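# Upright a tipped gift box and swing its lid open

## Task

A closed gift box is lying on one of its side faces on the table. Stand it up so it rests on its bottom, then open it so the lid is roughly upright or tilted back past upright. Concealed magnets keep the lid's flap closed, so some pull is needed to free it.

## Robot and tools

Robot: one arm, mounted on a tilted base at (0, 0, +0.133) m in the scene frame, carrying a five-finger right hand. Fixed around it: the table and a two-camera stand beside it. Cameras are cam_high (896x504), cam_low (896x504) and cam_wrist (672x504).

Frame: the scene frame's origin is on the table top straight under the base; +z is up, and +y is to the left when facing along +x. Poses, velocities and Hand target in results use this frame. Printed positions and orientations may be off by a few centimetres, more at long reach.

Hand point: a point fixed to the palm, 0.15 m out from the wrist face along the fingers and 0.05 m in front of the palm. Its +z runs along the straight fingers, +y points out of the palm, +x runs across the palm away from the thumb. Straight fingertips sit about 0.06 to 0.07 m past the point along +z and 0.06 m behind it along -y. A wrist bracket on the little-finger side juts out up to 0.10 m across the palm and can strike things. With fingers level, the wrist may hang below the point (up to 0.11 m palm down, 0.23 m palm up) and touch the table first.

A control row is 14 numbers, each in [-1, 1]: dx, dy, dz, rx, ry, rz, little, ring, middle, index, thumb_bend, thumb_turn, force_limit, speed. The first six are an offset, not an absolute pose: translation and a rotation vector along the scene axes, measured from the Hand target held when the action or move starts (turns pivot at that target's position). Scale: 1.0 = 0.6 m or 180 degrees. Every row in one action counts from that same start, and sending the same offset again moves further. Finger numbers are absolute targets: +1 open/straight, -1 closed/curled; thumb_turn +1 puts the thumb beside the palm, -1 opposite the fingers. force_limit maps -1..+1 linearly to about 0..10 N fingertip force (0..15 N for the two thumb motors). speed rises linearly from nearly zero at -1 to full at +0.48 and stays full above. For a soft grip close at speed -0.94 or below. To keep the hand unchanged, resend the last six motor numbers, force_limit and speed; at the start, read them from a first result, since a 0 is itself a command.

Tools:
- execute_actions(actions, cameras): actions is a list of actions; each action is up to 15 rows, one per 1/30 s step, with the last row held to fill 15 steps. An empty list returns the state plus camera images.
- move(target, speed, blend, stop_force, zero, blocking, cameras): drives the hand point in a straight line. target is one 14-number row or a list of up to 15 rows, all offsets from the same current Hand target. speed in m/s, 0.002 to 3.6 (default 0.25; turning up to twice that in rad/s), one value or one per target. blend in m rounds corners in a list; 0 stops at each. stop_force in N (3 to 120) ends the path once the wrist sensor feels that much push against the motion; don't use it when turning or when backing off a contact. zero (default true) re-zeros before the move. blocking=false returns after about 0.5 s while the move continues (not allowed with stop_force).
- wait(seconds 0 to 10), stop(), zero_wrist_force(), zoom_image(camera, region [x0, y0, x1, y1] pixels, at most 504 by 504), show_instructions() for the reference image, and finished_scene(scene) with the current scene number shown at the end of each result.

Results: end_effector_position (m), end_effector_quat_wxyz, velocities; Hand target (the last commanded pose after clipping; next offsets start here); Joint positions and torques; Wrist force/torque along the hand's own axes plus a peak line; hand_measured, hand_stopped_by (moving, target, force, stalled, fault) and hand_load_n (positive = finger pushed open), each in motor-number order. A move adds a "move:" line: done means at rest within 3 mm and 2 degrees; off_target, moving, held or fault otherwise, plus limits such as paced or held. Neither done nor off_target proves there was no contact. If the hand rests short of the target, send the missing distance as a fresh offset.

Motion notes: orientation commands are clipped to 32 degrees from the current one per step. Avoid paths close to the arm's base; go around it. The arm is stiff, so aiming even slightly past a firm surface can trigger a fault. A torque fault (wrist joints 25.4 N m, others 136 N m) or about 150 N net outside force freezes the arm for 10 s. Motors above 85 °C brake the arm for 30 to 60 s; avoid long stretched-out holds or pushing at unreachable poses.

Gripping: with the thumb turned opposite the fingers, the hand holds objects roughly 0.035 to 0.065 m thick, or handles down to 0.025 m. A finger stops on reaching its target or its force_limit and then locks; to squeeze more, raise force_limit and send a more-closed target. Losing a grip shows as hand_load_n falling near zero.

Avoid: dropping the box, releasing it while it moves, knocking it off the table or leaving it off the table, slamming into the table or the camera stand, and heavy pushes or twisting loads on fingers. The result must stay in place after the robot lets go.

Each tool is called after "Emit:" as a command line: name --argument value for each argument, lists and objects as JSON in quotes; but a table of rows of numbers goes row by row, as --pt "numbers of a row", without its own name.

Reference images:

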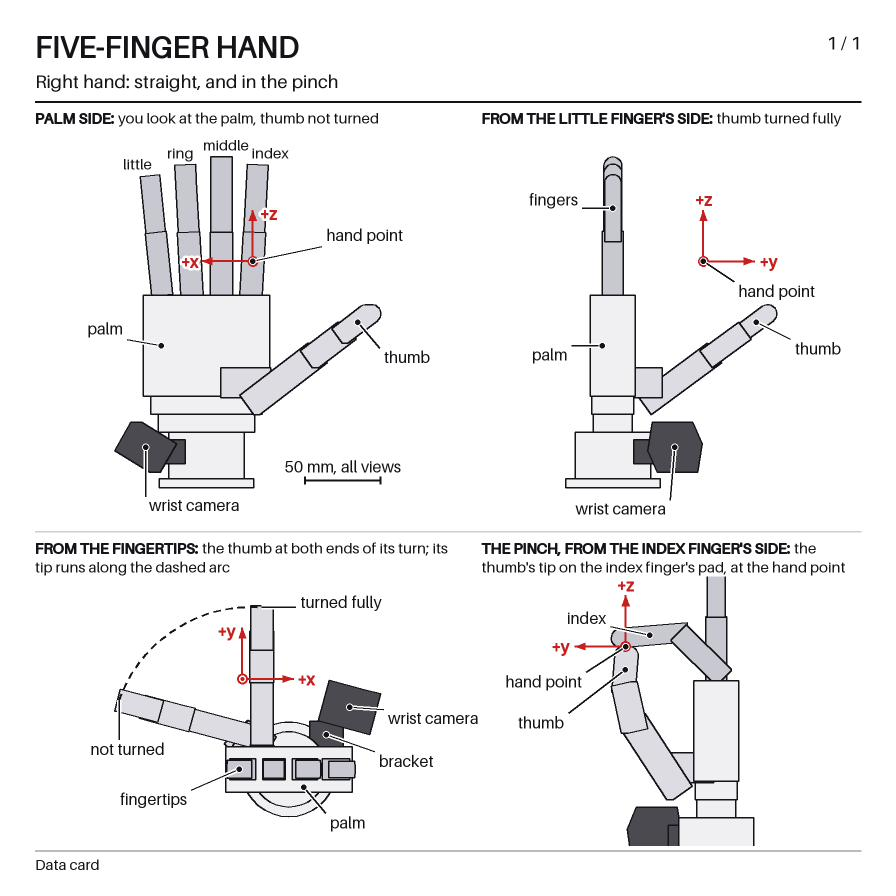

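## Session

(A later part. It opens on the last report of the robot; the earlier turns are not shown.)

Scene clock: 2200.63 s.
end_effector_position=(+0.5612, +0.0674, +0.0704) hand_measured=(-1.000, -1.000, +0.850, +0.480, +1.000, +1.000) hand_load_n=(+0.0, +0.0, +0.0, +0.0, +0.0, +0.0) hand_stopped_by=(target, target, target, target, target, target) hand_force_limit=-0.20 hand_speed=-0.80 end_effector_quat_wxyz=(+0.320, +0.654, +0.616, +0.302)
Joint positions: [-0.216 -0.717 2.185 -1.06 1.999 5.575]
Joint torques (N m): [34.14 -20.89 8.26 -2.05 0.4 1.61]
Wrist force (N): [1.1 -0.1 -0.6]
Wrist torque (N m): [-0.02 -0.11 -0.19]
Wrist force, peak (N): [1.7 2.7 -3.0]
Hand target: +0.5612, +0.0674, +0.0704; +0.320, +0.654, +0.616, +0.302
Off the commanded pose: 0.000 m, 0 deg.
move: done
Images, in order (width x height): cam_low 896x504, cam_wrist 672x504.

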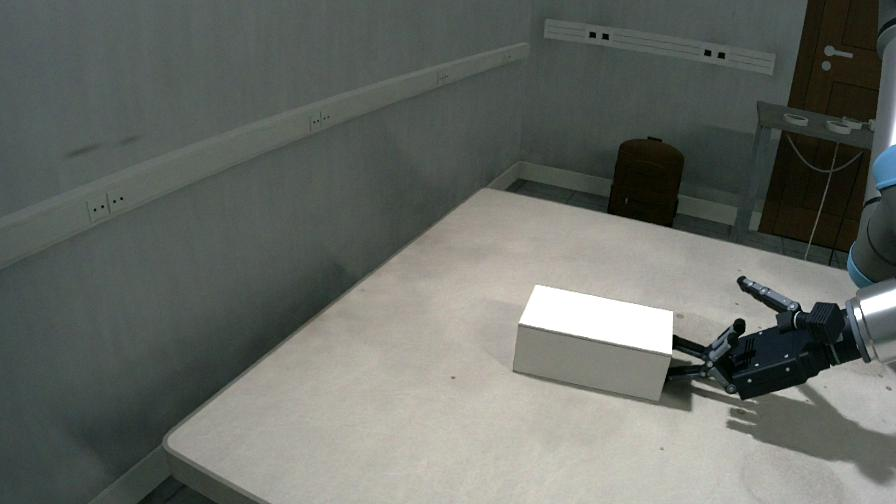

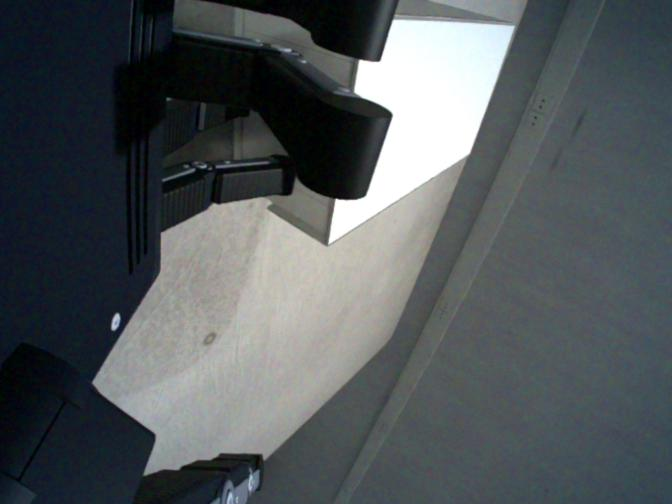

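Emit:
move --target '[0.0067,0.0,0,0,0,0,-1,-1,0.85,0.48,1,1,-0.2,-0.8]' --speed 0.02 --cameras '["cam_low","cam_wrist"]'

Emit:
zoom_image --camera "cam_low" --region '[640, 290, 740, 410]'

Emit:
zoom_image --camera "cam_wrist" --region '[150, 0, 420, 250]'

Scene clock: 2204.73 s.
end_effector_position=(+0.5653, +0.0674, +0.0704) hand_measured=(-1.000, -1.000, +0.850, +0.480, +1.000, +1.000) hand_load_n=(+0.0, +0.0, +0.0, +0.0, +0.0, +0.0) hand_stopped_by=(target, target, target, target, target, target) hand_force_limit=-0.20 hand_speed=-0.80 end_effector_quat_wxyz=(+0.320, +0.654, +0.616, +0.302)
Joint positions: [-0.215 -0.717 2.174 -1.05 2 5.576]
Joint torques (N m): [35.77 -18.7 6.3 0.82 0.48 1.51]
Wrist force (N): [1.0 0.0 -0.4]
Wrist torque (N m): [-0.03 -0.10 -0.21]
Wrist force, peak (N): [1.1 0.3 -0.8]
Hand target: +0.5652, +0.0674, +0.0704; +0.320, +0.654, +0.616, +0.302
Off the commanded pose: 0.000 m, 0 deg.
move: done
Images, in order (width x height): cam_low 896x504, cam_wrist 672x504.

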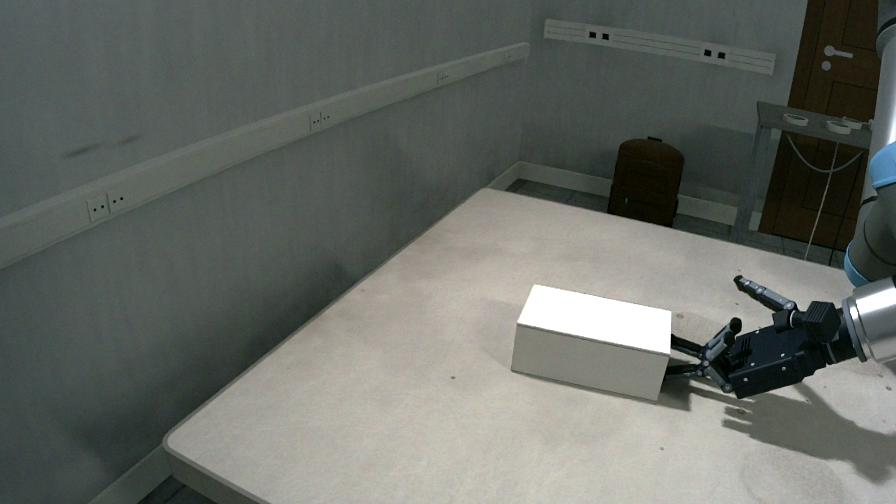

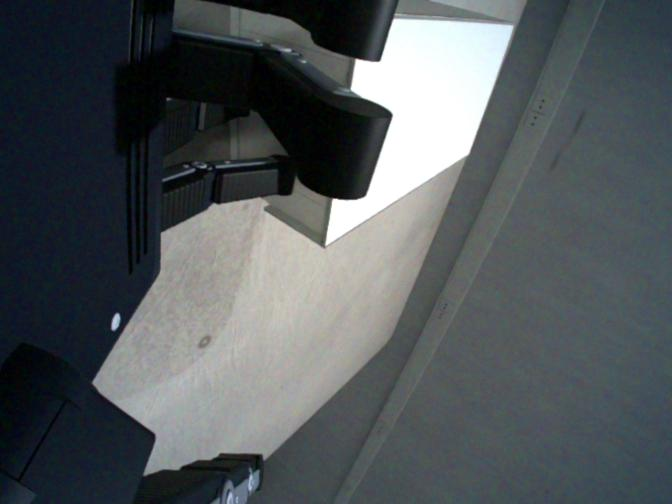

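Scaled by 4.200 from the camera's 896x504 image, which has a finer 1280x720 frame.

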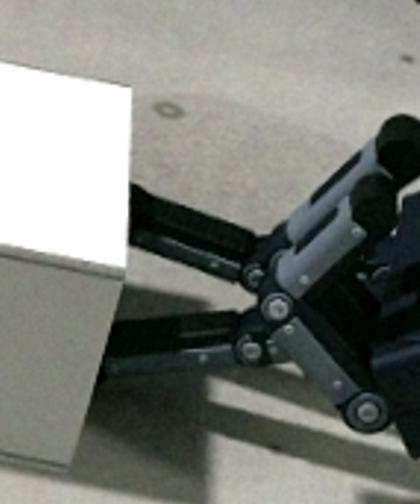

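Scaled by 1.867 from the camera's 672x504 image, which has a finer 960x720 frame.

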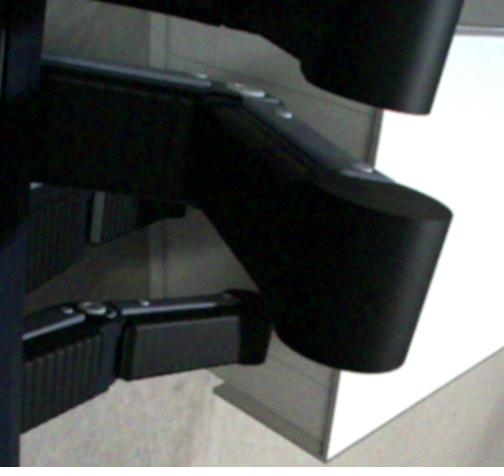

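Emit:
move --target '[0,0,-0.011,0,0,0,-1,-1,0.85,0.48,1,1,-0.2,-0.8]' --speed 0.004 --stop_force 3

Emit:
execute_actions --actions '[[[0,0,0,0,0,0,-1,-1,0.85,0.36,1,1,-0.2,-0.92]]]' --cameras '["cam_low","cam_wrist"]'

Emit:
zoom_image --camera "cam_low" --region '[640, 290, 740, 410]'

Emit:
zoom_image --camera "cam_wrist" --region '[150, 0, 420, 250]'

Scene clock: 2212.30 s.
end_effector_position=(+0.5652, +0.0674, +0.0670) hand_measured=(-1.000, -1.000, +0.850, +0.480, +1.000, +1.000) hand_load_n=(+0.0, +0.0, -2.5, +0.0, -0.5, +0.0) hand_stopped_by=(target, target, target, target, target, target) hand_force_limit=-0.20 hand_speed=-0.80 end_effector_quat_wxyz=(+0.320, +0.654, +0.616, +0.302)
Joint positions: [-0.223 -0.71 2.174 -1.058 1.993 5.572]
Joint torques (N m): [35 -33.76 4.74 2.71 1 1.01]
Wrist force (N): [1.0 2.5 -4.1]
Wrist torque (N m): [-0.01 0.01 -0.07]
Wrist force, peak (N): [0.8 2.9 -5.0]
Hand target: +0.5652, +0.0674, +0.0670; +0.320, +0.654, +0.616, +0.302 (not the last commanded pose)
Off the commanded pose: 0.003 m, 0 deg.
move: contact

Scene clock: 2213.10 s.
end_effector_position=(+0.5652, +0.0674, +0.0670) hand_measured=(-1.000, -1.000, +0.850, +0.360, +1.000, +1.000) hand_load_n=(+0.0, +0.0, -2.5, +0.0, +0.0, +0.0) hand_stopped_by=(target, target, target, target, target, target) hand_force_limit=-0.20 hand_speed=-0.92 end_effector_quat_wxyz=(+0.320, +0.654, +0.616, +0.302)
Joint positions: [-0.223 -0.71 2.174 -1.058 1.993 5.572]
Joint torques (N m): [34.78 -33.84 1.72 2.49 0.95 1.13]
Wrist force (N): [0.9 1.5 -3.2]
Wrist torque (N m): [-0.02 0.00 -0.06]
Wrist force, peak (N): [0.9 2.9 -4.0]
Hand target: +0.5652, +0.0674, +0.0670; +0.320, +0.654, +0.616, +0.302
Off the commanded pose: 0.000 m, 0 deg.
Images, in order (width x height): cam_low 896x504, cam_wrist 672x504.

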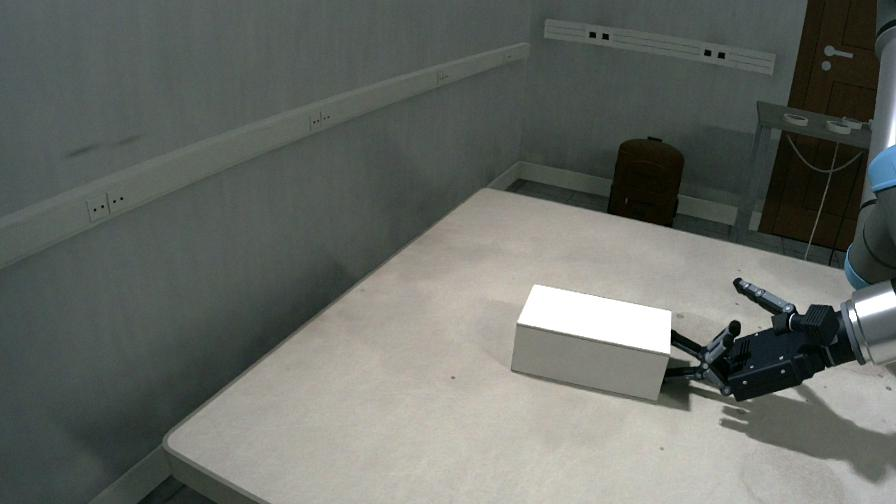

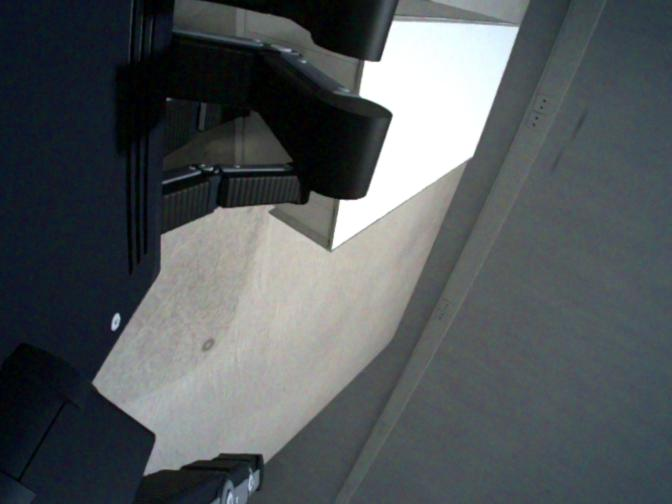

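Scaled by 4.200 from the camera's 896x504 image, which has a finer 1280x720 frame.

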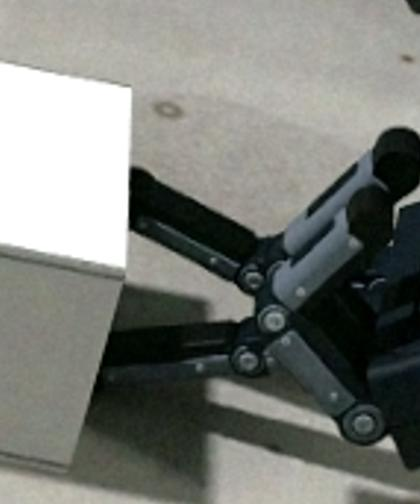

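Scaled by 1.867 from the camera's 672x504 image, which has a finer 960x720 frame.

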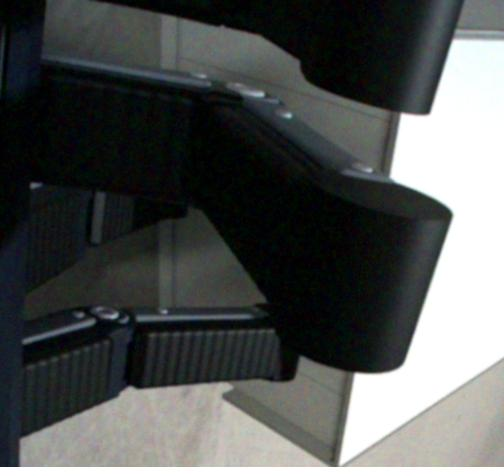

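Emit:
execute_actions --actions '[[[0,0,0,0,0,0,-1,-1,0.85,0.29,1,1,0,-0.92]]]' --cameras '["cam_low","cam_wrist"]'

Emit:
zoom_image --camera "cam_low" --region '[640, 290, 740, 410]'

Emit:
zoom_image --camera "cam_wrist" --region '[150, 0, 420, 250]'

Scene clock: 2217.73 s.
end_effector_position=(+0.5652, +0.0674, +0.0670) hand_measured=(-1.000, -1.000, +0.850, +0.290, +1.000, +1.000) hand_load_n=(+0.0, +0.0, -2.5, +0.0, +0.0, +0.0) hand_stopped_by=(target, target, target, target, target, target) hand_force_limit=0.00 hand_speed=-0.92 end_effector_quat_wxyz=(+0.320, +0.654, +0.616, +0.302)
Joint positions: [-0.223 -0.71 2.174 -1.058 1.993 5.572]
Joint torques (N m): [35.21 -33.4 -3.48 2.32 0.65 1.09]
Wrist force (N): [0.8 1.0 -3.2]
Wrist torque (N m): [-0.02 0.01 -0.07]
Wrist force, peak (N): [1.5 2.5 -4.0]
Hand target: +0.5652, +0.0674, +0.0670; +0.320, +0.654, +0.616, +0.302
Off the commanded pose: 0.000 m, 0 deg.
Images, in order (width x height): cam_low 896x504, cam_wrist 672x504.

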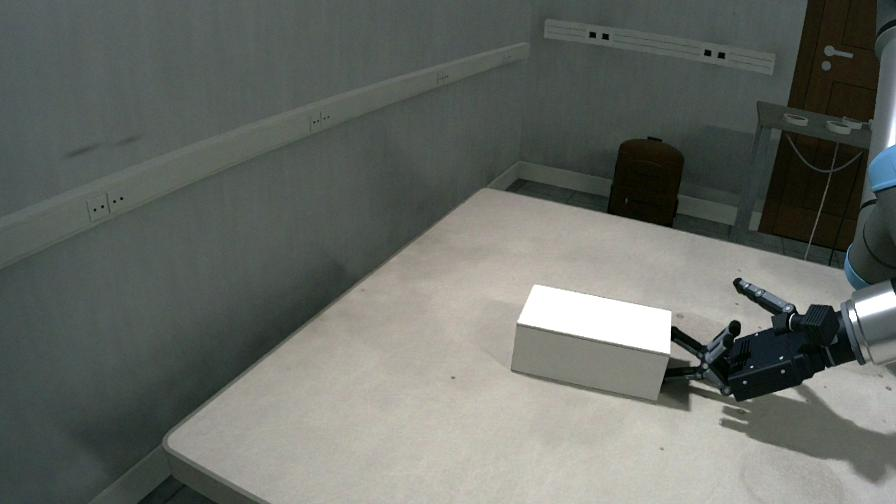

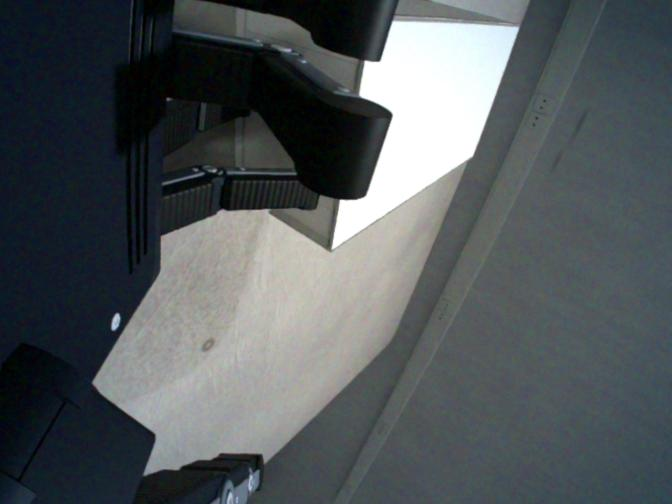

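Scaled by 4.200 from the camera's 896x504 image, which has a finer 1280x720 frame.

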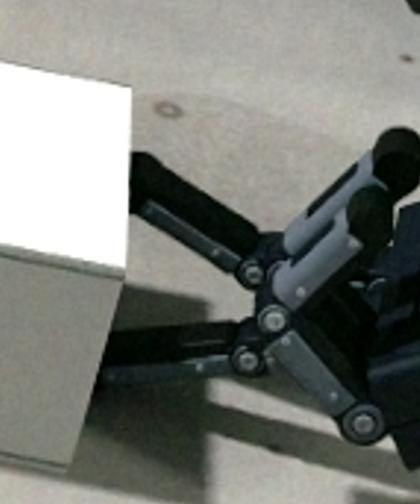

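Scaled by 1.867 from the camera's 672x504 image, which has a finer 960x720 frame.

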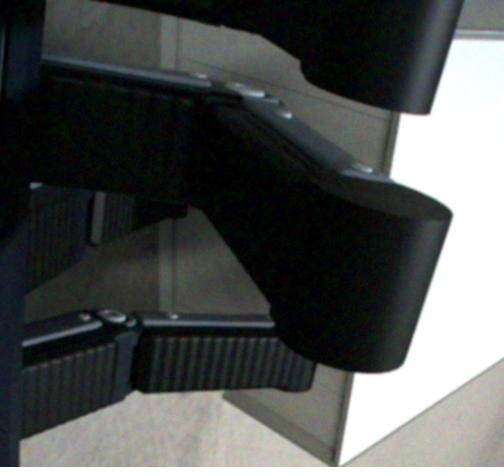

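Emit:
execute_actions --actions '[]' --cameras '["cam_high","cam_low","cam_wrist"]'

Emit:
zoom_image --camera "cam_high" --region '[310, 180, 470, 270]'

Scene clock: 2234.57 s.
end_effector_position=(+0.5652, +0.0674, +0.0670) hand_measured=(-1.000, -1.000, +0.850, +0.290, +1.000, +1.000) hand_load_n=(+0.0, +0.0, -2.5, +0.0, +0.0, +0.0) hand_stopped_by=(target, target, target, target, target, target) hand_force_limit=0.00 hand_speed=-0.92 end_effector_quat_wxyz=(+0.320, +0.654, +0.616, +0.302)
Joint positions: [-0.223 -0.71 2.174 -1.058 1.993 5.572]
Joint velocities: within noise
Joint torques (N m): [34.84 -33.3 -3.82 1.97 0.37 1.07]
Motor temperatures (°C): [37 42 34 43 39 44]
Wrist force (N): [1.2 1.5 -3.3]
Wrist torque (N m): [-0.01 -0.05 -0.04]
Wrist force, peak (N): [1.1 2.6 -4.0]
Hand target: +0.5652, +0.0674, +0.0670; +0.320, +0.654, +0.616, +0.302
Off the commanded pose: 0.000 m, 0 deg.

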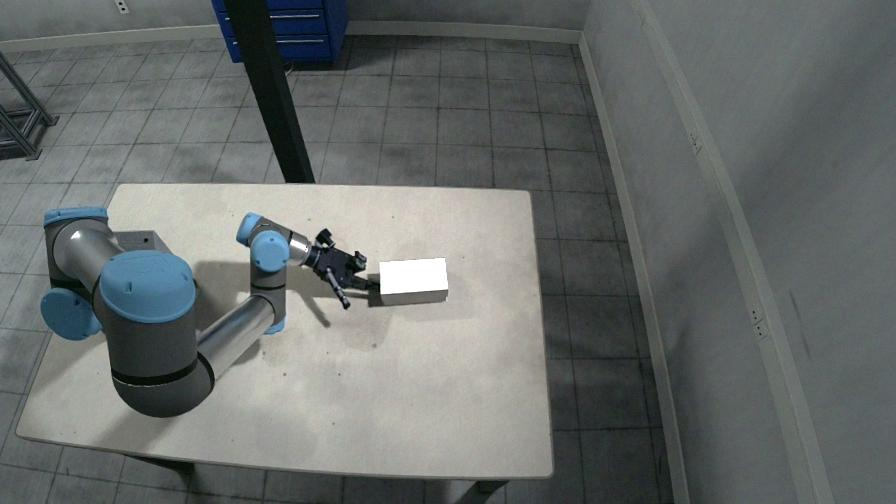

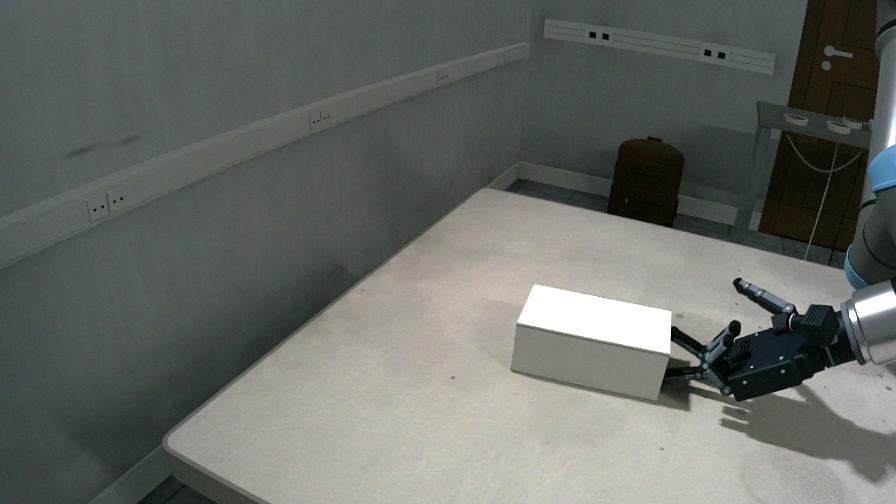

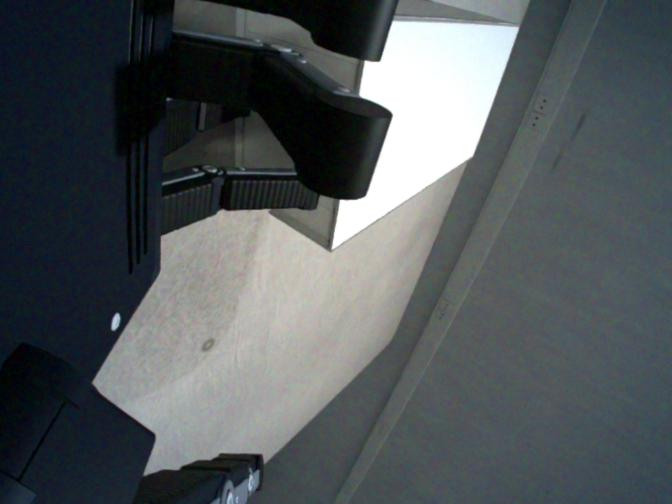

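Scaled by 3.150 from the camera's 896x504 image, which has a finer 1280x720 frame.

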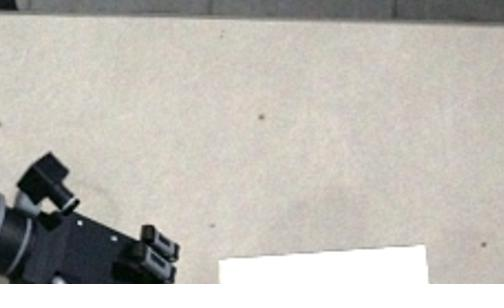

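Emit:
zoom_image --camera "cam_high" --region '[345, 250, 405, 310]'

Emit:
zoom_image --camera "cam_wrist" --region '[240, 140, 360, 260]'

Scaled by 8.400 from the camera's 896x504 image, which has a finer 1280x720 frame.

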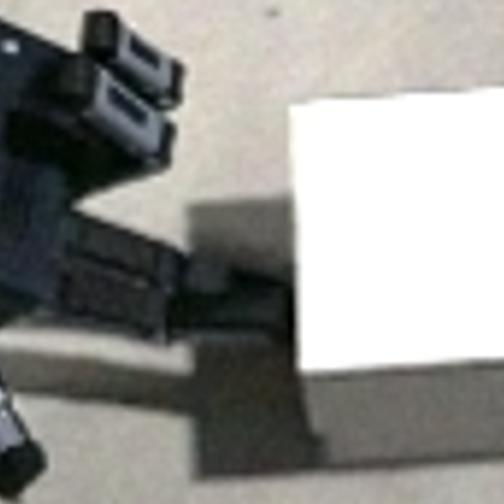

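Scaled by 4.200 from the camera's 672x504 image, which has a finer 960x720 frame.

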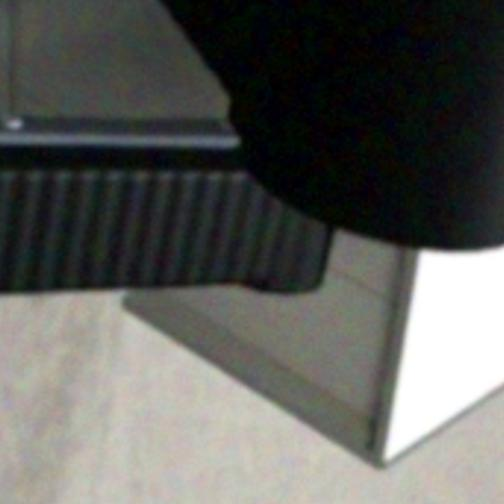

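Emit:
move --pt "0 0 0.0067 0 0 0 -1 -1 0.85 0.29 1 1 0 -0.92" --pt "-0.0417 0.003 0.0067 0 0 0 -1 -1 0.85 0.24 1 1 0 -0.92" --speed 0.04 --cameras '["cam_high","cam_low","cam_wrist"]'

Emit:
zoom_image --camera "cam_high" --region '[335, 250, 395, 310]'

Emit:
zoom_image --camera "cam_low" --region '[640, 300, 740, 400]'

Emit:
zoom_image --camera "cam_wrist" --region '[150, 0, 420, 250]'

Scene clock: 2251.10 s.
end_effector_position=(+0.5402, +0.0692, +0.0710) hand_measured=(-1.000, -1.000, +0.850, +0.240, +1.000, +1.000) hand_load_n=(+0.0, +0.5, +0.0, +0.0, +0.0, +0.0) hand_stopped_by=(target, target, target, target, target, target) hand_force_limit=0.00 hand_speed=-0.92 end_effector_quat_wxyz=(+0.320, +0.654, +0.616, +0.302)
Joint positions: [-0.216 -0.717 2.239 -1.114 1.999 5.575]
Joint torques (N m): [24.85 -17.23 -4.17 2.54 -1.78 -0.96]
Wrist force (N): [0.8 0.1 -0.5]
Wrist torque (N m): [-0.01 -0.05 -0.13]
Wrist force, peak (N): [1.1 2.7 -4.2]
Hand target: +0.5402, +0.0692, +0.0710; +0.320, +0.654, +0.616, +0.302
Off the commanded pose: 0.000 m, 0 deg.
move: done

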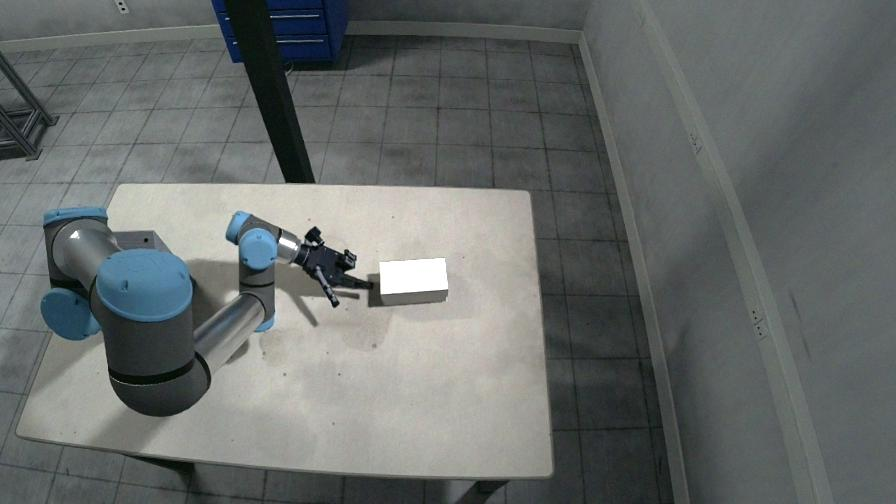

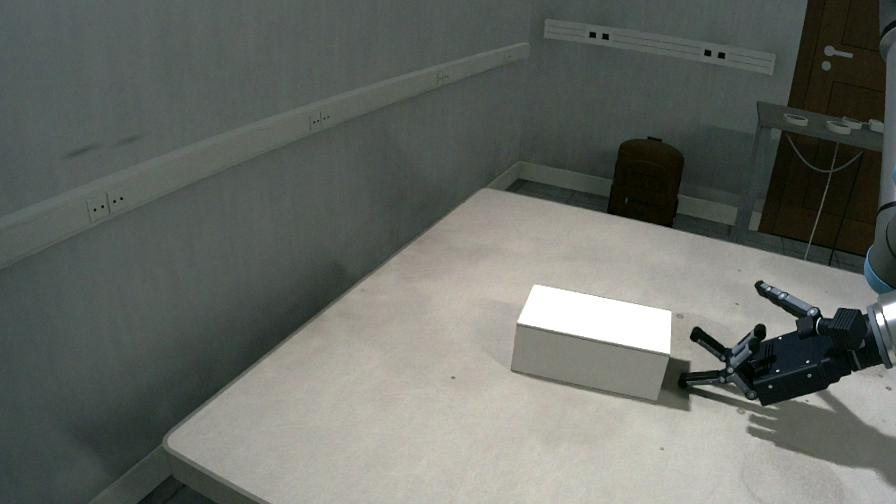

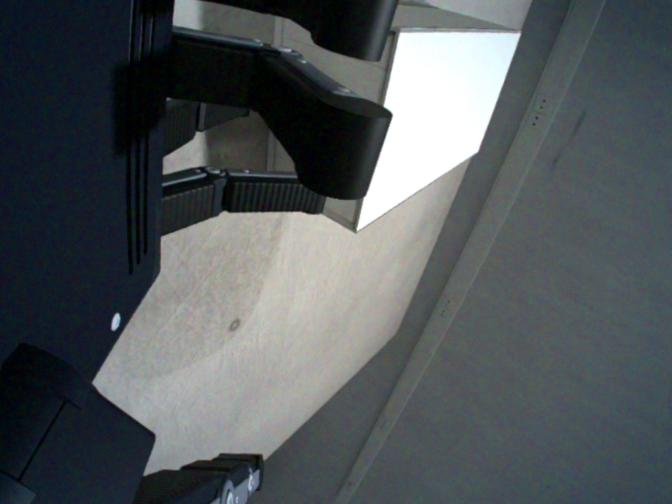

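Scaled by 8.400 from the camera's 896x504 image, which has a finer 1280x720 frame.

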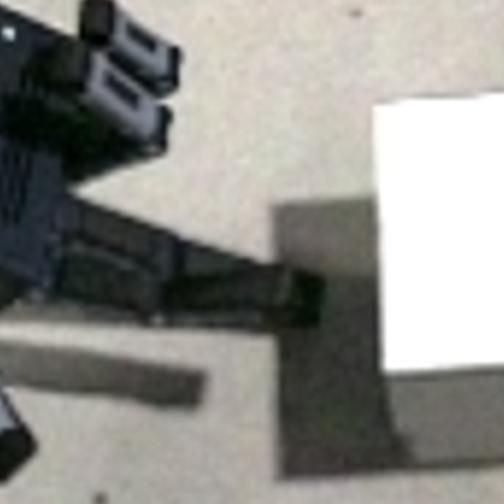

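Scaled by 5.040 from the camera's 896x504 image, which has a finer 1280x720 frame.

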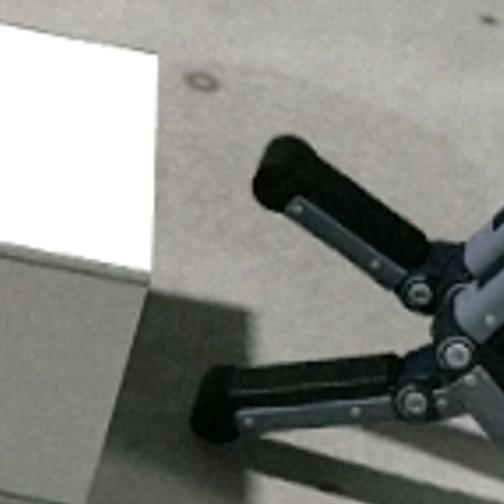

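Scaled by 1.867 from the camera's 672x504 image, which has a finer 960x720 frame.

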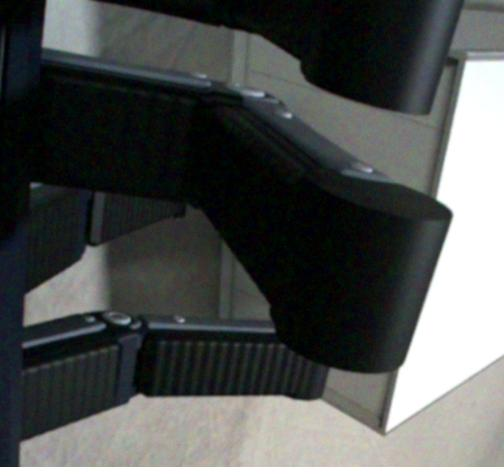

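Emit:
zoom_image --camera "cam_low" --region '[640, 300, 712, 408]'

Emit:
zoom_image --camera "cam_high" --region '[350, 255, 390, 305]'

Emit:
zoom_image --camera "cam_low" --region '[500, 270, 700, 420]'

Scaled by 4.667 from the camera's 896x504 image, which has a finer 1280x720 frame.

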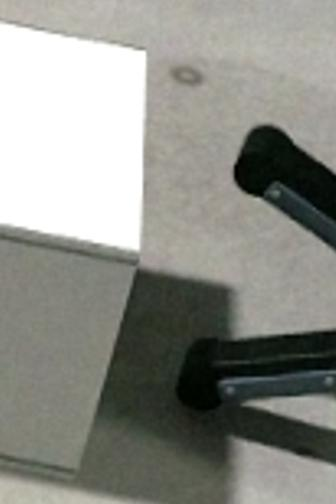

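Scaled by 10.080 from the camera's 896x504 image, which has a finer 1280x720 frame.

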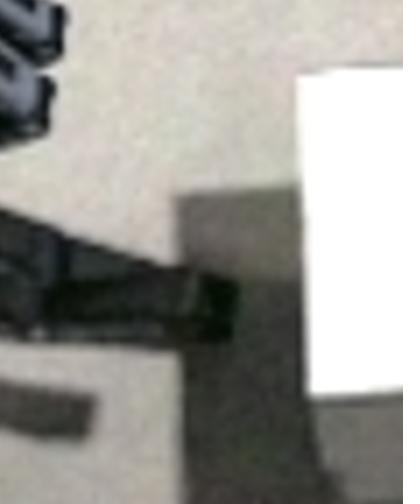

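Scaled by 2.520 from the camera's 896x504 image, which has a finer 1280x720 frame.

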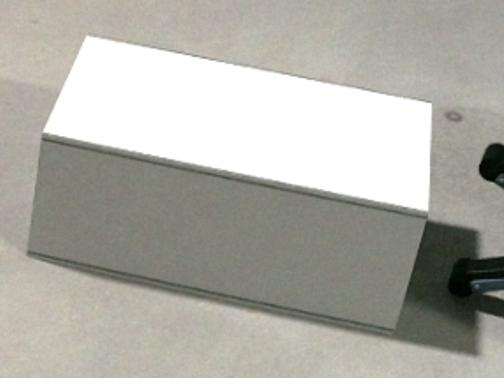

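Emit:
move --pt "0.013 -0.012 0.0 0 0.0156 0.0467 -1 -1 0.85 0.48 1 1 0 -0.8" --pt "0.0508 -0.012 0.0 0 0.0156 0.0467 -1 -1 0.85 0.48 1 1 0 -0.8" --speed '[0.04,0.02]' --cameras '["cam_high","cam_low","cam_wrist"]'

Emit:
zoom_image --camera "cam_low" --region '[640, 300, 712, 408]'

Emit:
zoom_image --camera "cam_wrist" --region '[240, 140, 360, 260]'

Scene clock: 2441.00 s.
end_effector_position=(+0.5707, +0.0620, +0.0710) hand_measured=(-1.000, -1.000, +0.850, +0.480, +1.000, +1.000) hand_load_n=(+0.5, +0.0, +0.0, +0.0, +0.0, +0.0) hand_stopped_by=(target, target, target, target, target, target) hand_force_limit=0.00 hand_speed=-0.80 end_effector_quat_wxyz=(+0.281, +0.614, +0.670, +0.309)
Joint positions: [-0.27 -0.802 2.168 -0.846 1.9 5.502]
Joint torques (N m): [31.07 -25.64 7.84 -1.64 0.02 1.36]
Wrist force (N): [0.7 -0.1 -0.2]
Wrist torque (N m): [-0.02 -0.06 -0.21]
Wrist force, peak (N): [1.4 0.4 -0.3]
Hand target: +0.5707, +0.0620, +0.0710; +0.281, +0.614, +0.670, +0.309
Off the commanded pose: 0.000 m, 0 deg.
move: done

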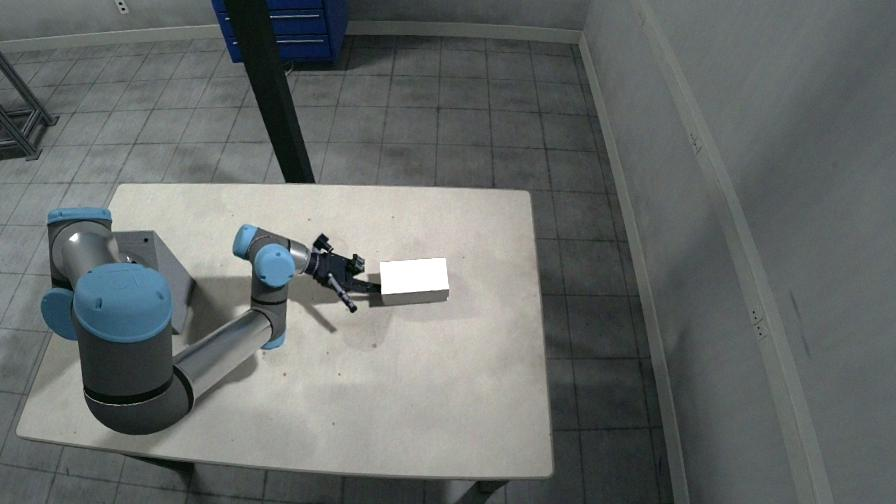

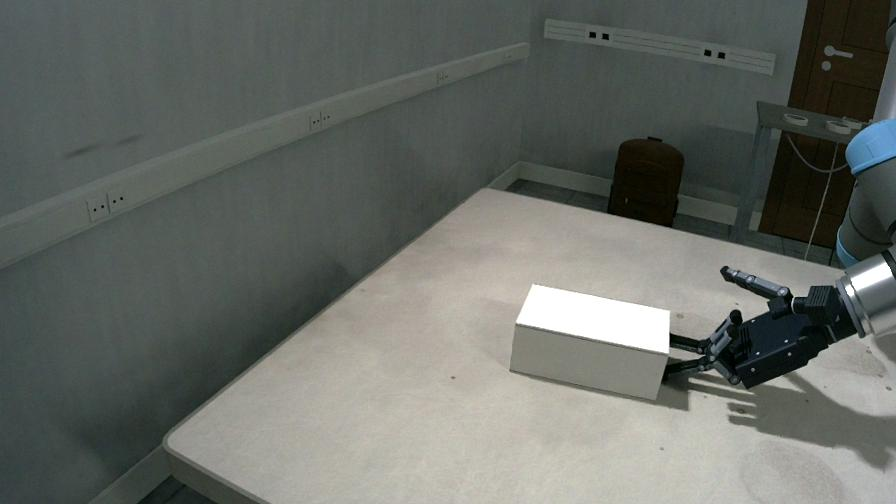

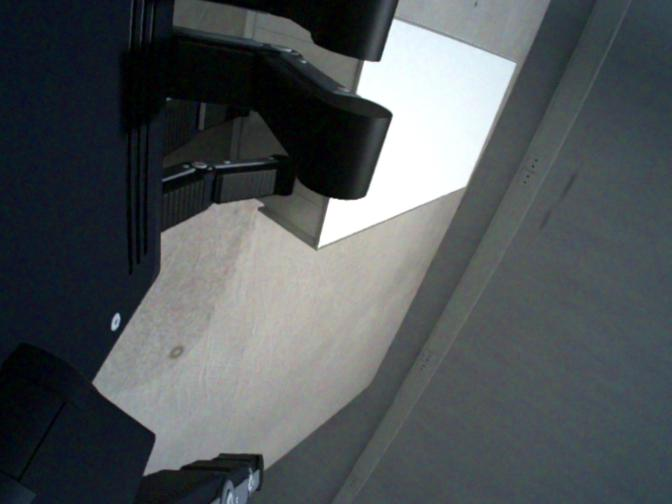

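Scaled by 4.667 from the camera's 896x504 image, which has a finer 1280x720 frame.

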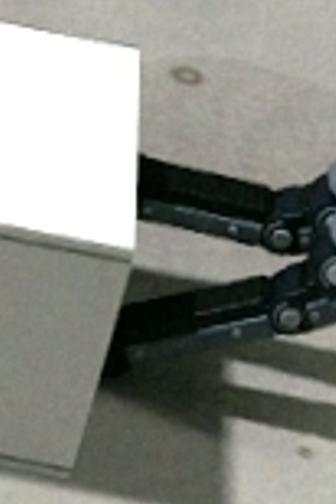

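Scaled by 4.200 from the camera's 672x504 image, which has a finer 960x720 frame.

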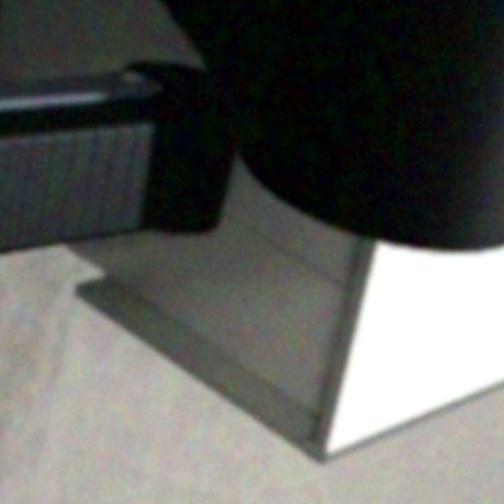

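Emit:
move --target '[0,0,-0.011,0,0,0,-1,-1,0.85,0.48,1,1,0,-0.8]' --speed 0.004 --stop_force 3

Emit:
execute_actions --actions '[[[0,0,0,0,0,0,-1,-1,0.85,0.32,1,1,-0.2,-0.92]]]' --cameras '["cam_low","cam_wrist"]'

Emit:
zoom_image --camera "cam_low" --region '[640, 300, 712, 408]'

Emit:
zoom_image --camera "cam_wrist" --region '[240, 140, 360, 260]'

Scene clock: 2448.57 s.
end_effector_position=(+0.5706, +0.0620, +0.0672) hand_measured=(-1.000, -1.000, +0.850, +0.480, +1.000, +1.000) hand_load_n=(+0.0, +0.0, -1.5, +0.0, +0.0, +0.0) hand_stopped_by=(target, target, target, target, target, target) hand_force_limit=0.00 hand_speed=-0.80 end_effector_quat_wxyz=(+0.281, +0.614, +0.670, +0.309)
Joint positions: [-0.278 -0.796 2.169 -0.855 1.893 5.498]
Joint torques (N m): [35.14 -33.3 -1.68 2.68 0.72 1.11]
Wrist force (N): [0.3 1.2 -4.8]
Wrist torque (N m): [0.16 0.00 -0.11]
Wrist force, peak (N): [0.2 2.6 -7.2]
Hand target: +0.5706, +0.0620, +0.0672; +0.281, +0.614, +0.670, +0.309 (not the last commanded pose)
Off the commanded pose: 0.003 m, 0 deg.
move: contact

Scene clock: 2449.53 s.
end_effector_position=(+0.5706, +0.0620, +0.0672) hand_measured=(-1.000, -1.000, +0.850, +0.320, +1.000, +1.000) hand_load_n=(+0.0, +0.0, -1.5, +0.5, +0.0, +0.0) hand_stopped_by=(target, target, target, target, target, target) hand_force_limit=-0.20 hand_speed=-0.92 end_effector_quat_wxyz=(+0.281, +0.614, +0.670, +0.309)
Joint positions: [-0.278 -0.796 2.169 -0.855 1.893 5.498]
Joint torques (N m): [34.89 -33.96 -5.61 2.52 0.52 1.12]
Wrist force (N): [0.4 1.5 -5.2]
Wrist torque (N m): [0.12 0.00 -0.12]
Wrist force, peak (N): [0.6 1.7 -5.4]
Hand target: +0.5706, +0.0620, +0.0672; +0.281, +0.614, +0.670, +0.309
Off the commanded pose: 0.000 m, 0 deg.
Images, in order (width x height): cam_low 896x504, cam_wrist 672x504.

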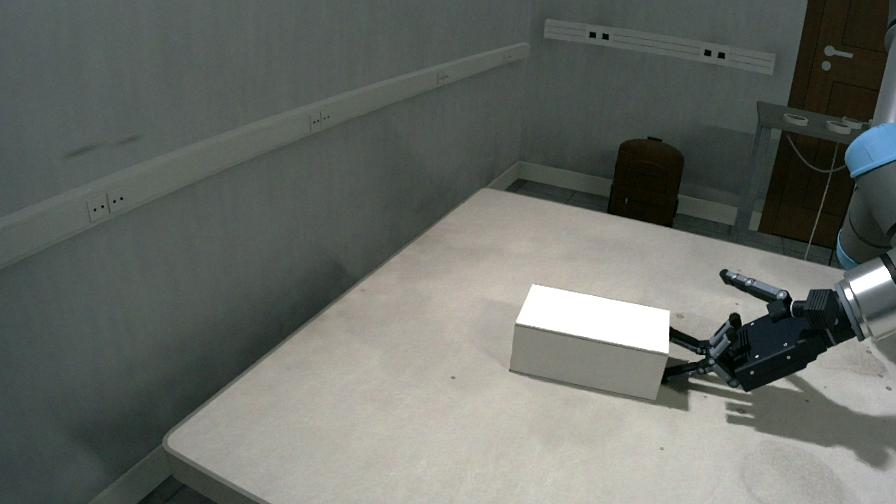

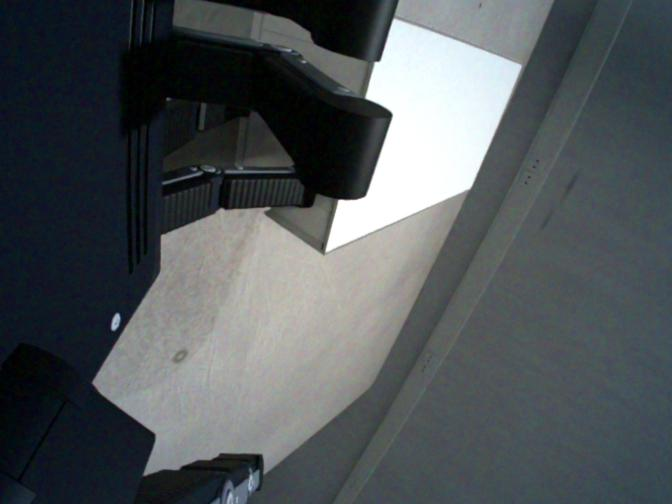

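Scaled by 4.667 from the camera's 896x504 image, which has a finer 1280x720 frame.

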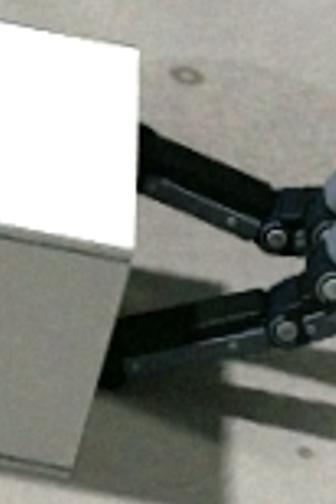

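Scaled by 4.200 from the camera's 672x504 image, which has a finer 960x720 frame.

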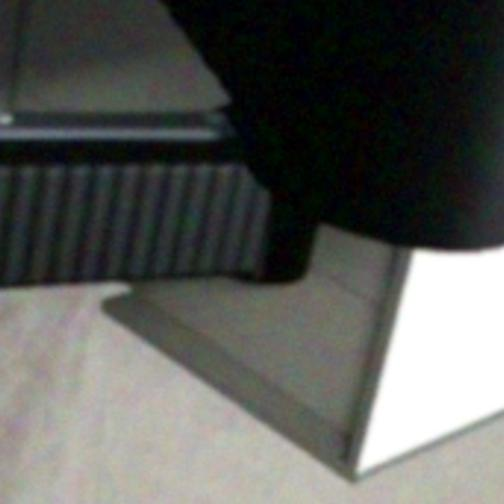

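Emit:
execute_actions --actions '[[[0,0,0,0,0,0,-1,-1,0.85,0.26,1,1,0,-0.94]]]' --cameras '["cam_low","cam_wrist"]'

Emit:
zoom_image --camera "cam_low" --region '[640, 300, 712, 408]'

Emit:
zoom_image --camera "cam_wrist" --region '[240, 140, 360, 260]'

Scene clock: 2453.90 s.
end_effector_position=(+0.5706, +0.0620, +0.0672) hand_measured=(-1.000, -1.000, +0.850, +0.260, +1.000, +1.000) hand_load_n=(+0.0, +0.0, -1.5, +0.0, +0.0, +0.0) hand_stopped_by=(target, target, target, target, target, target) hand_force_limit=0.00 hand_speed=-0.94 end_effector_quat_wxyz=(+0.281, +0.614, +0.670, +0.309)
Joint positions: [-0.278 -0.796 2.169 -0.855 1.893 5.498]
Joint torques (N m): [34.56 -33.48 -5.69 1.61 -0.55 1.32]
Wrist force (N): [0.7 0.7 -4.5]
Wrist torque (N m): [0.18 -0.07 -0.08]
Wrist force, peak (N): [0.7 1.7 -5.5]
Hand target: +0.5706, +0.0620, +0.0672; +0.281, +0.614, +0.670, +0.309
Off the commanded pose: 0.000 m, 0 deg.
Images, in order (width x height): cam_low 896x504, cam_wrist 672x504.

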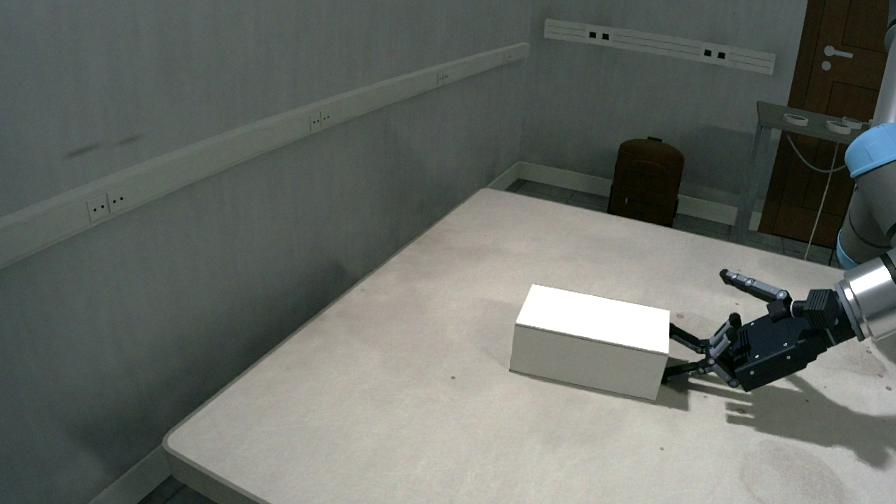

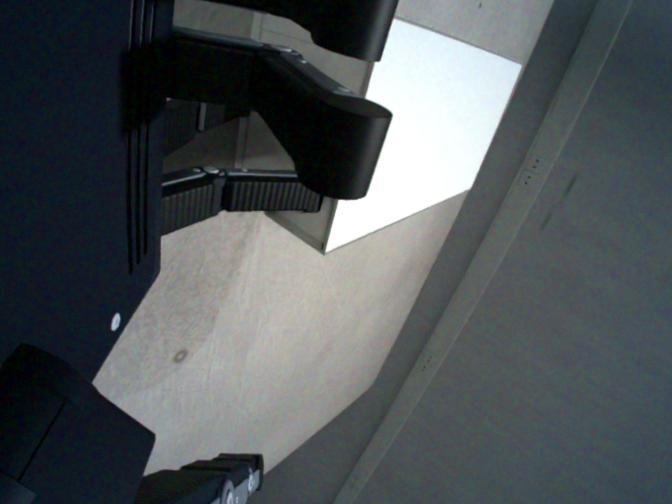

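Scaled by 4.667 from the camera's 896x504 image, which has a finer 1280x720 frame.

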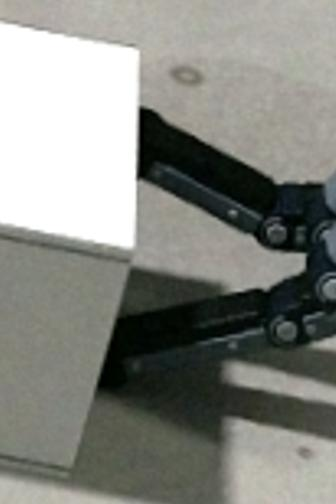

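Scaled by 4.200 from the camera's 672x504 image, which has a finer 960x720 frame.

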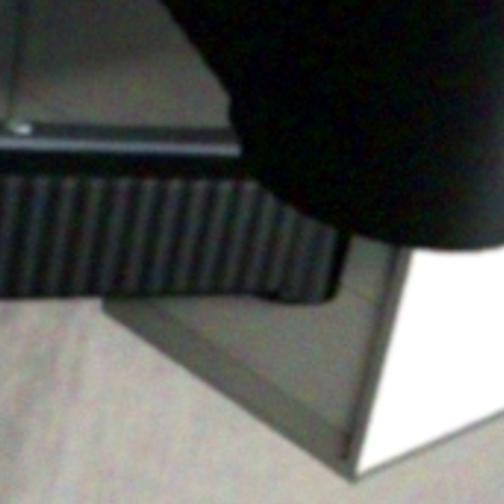

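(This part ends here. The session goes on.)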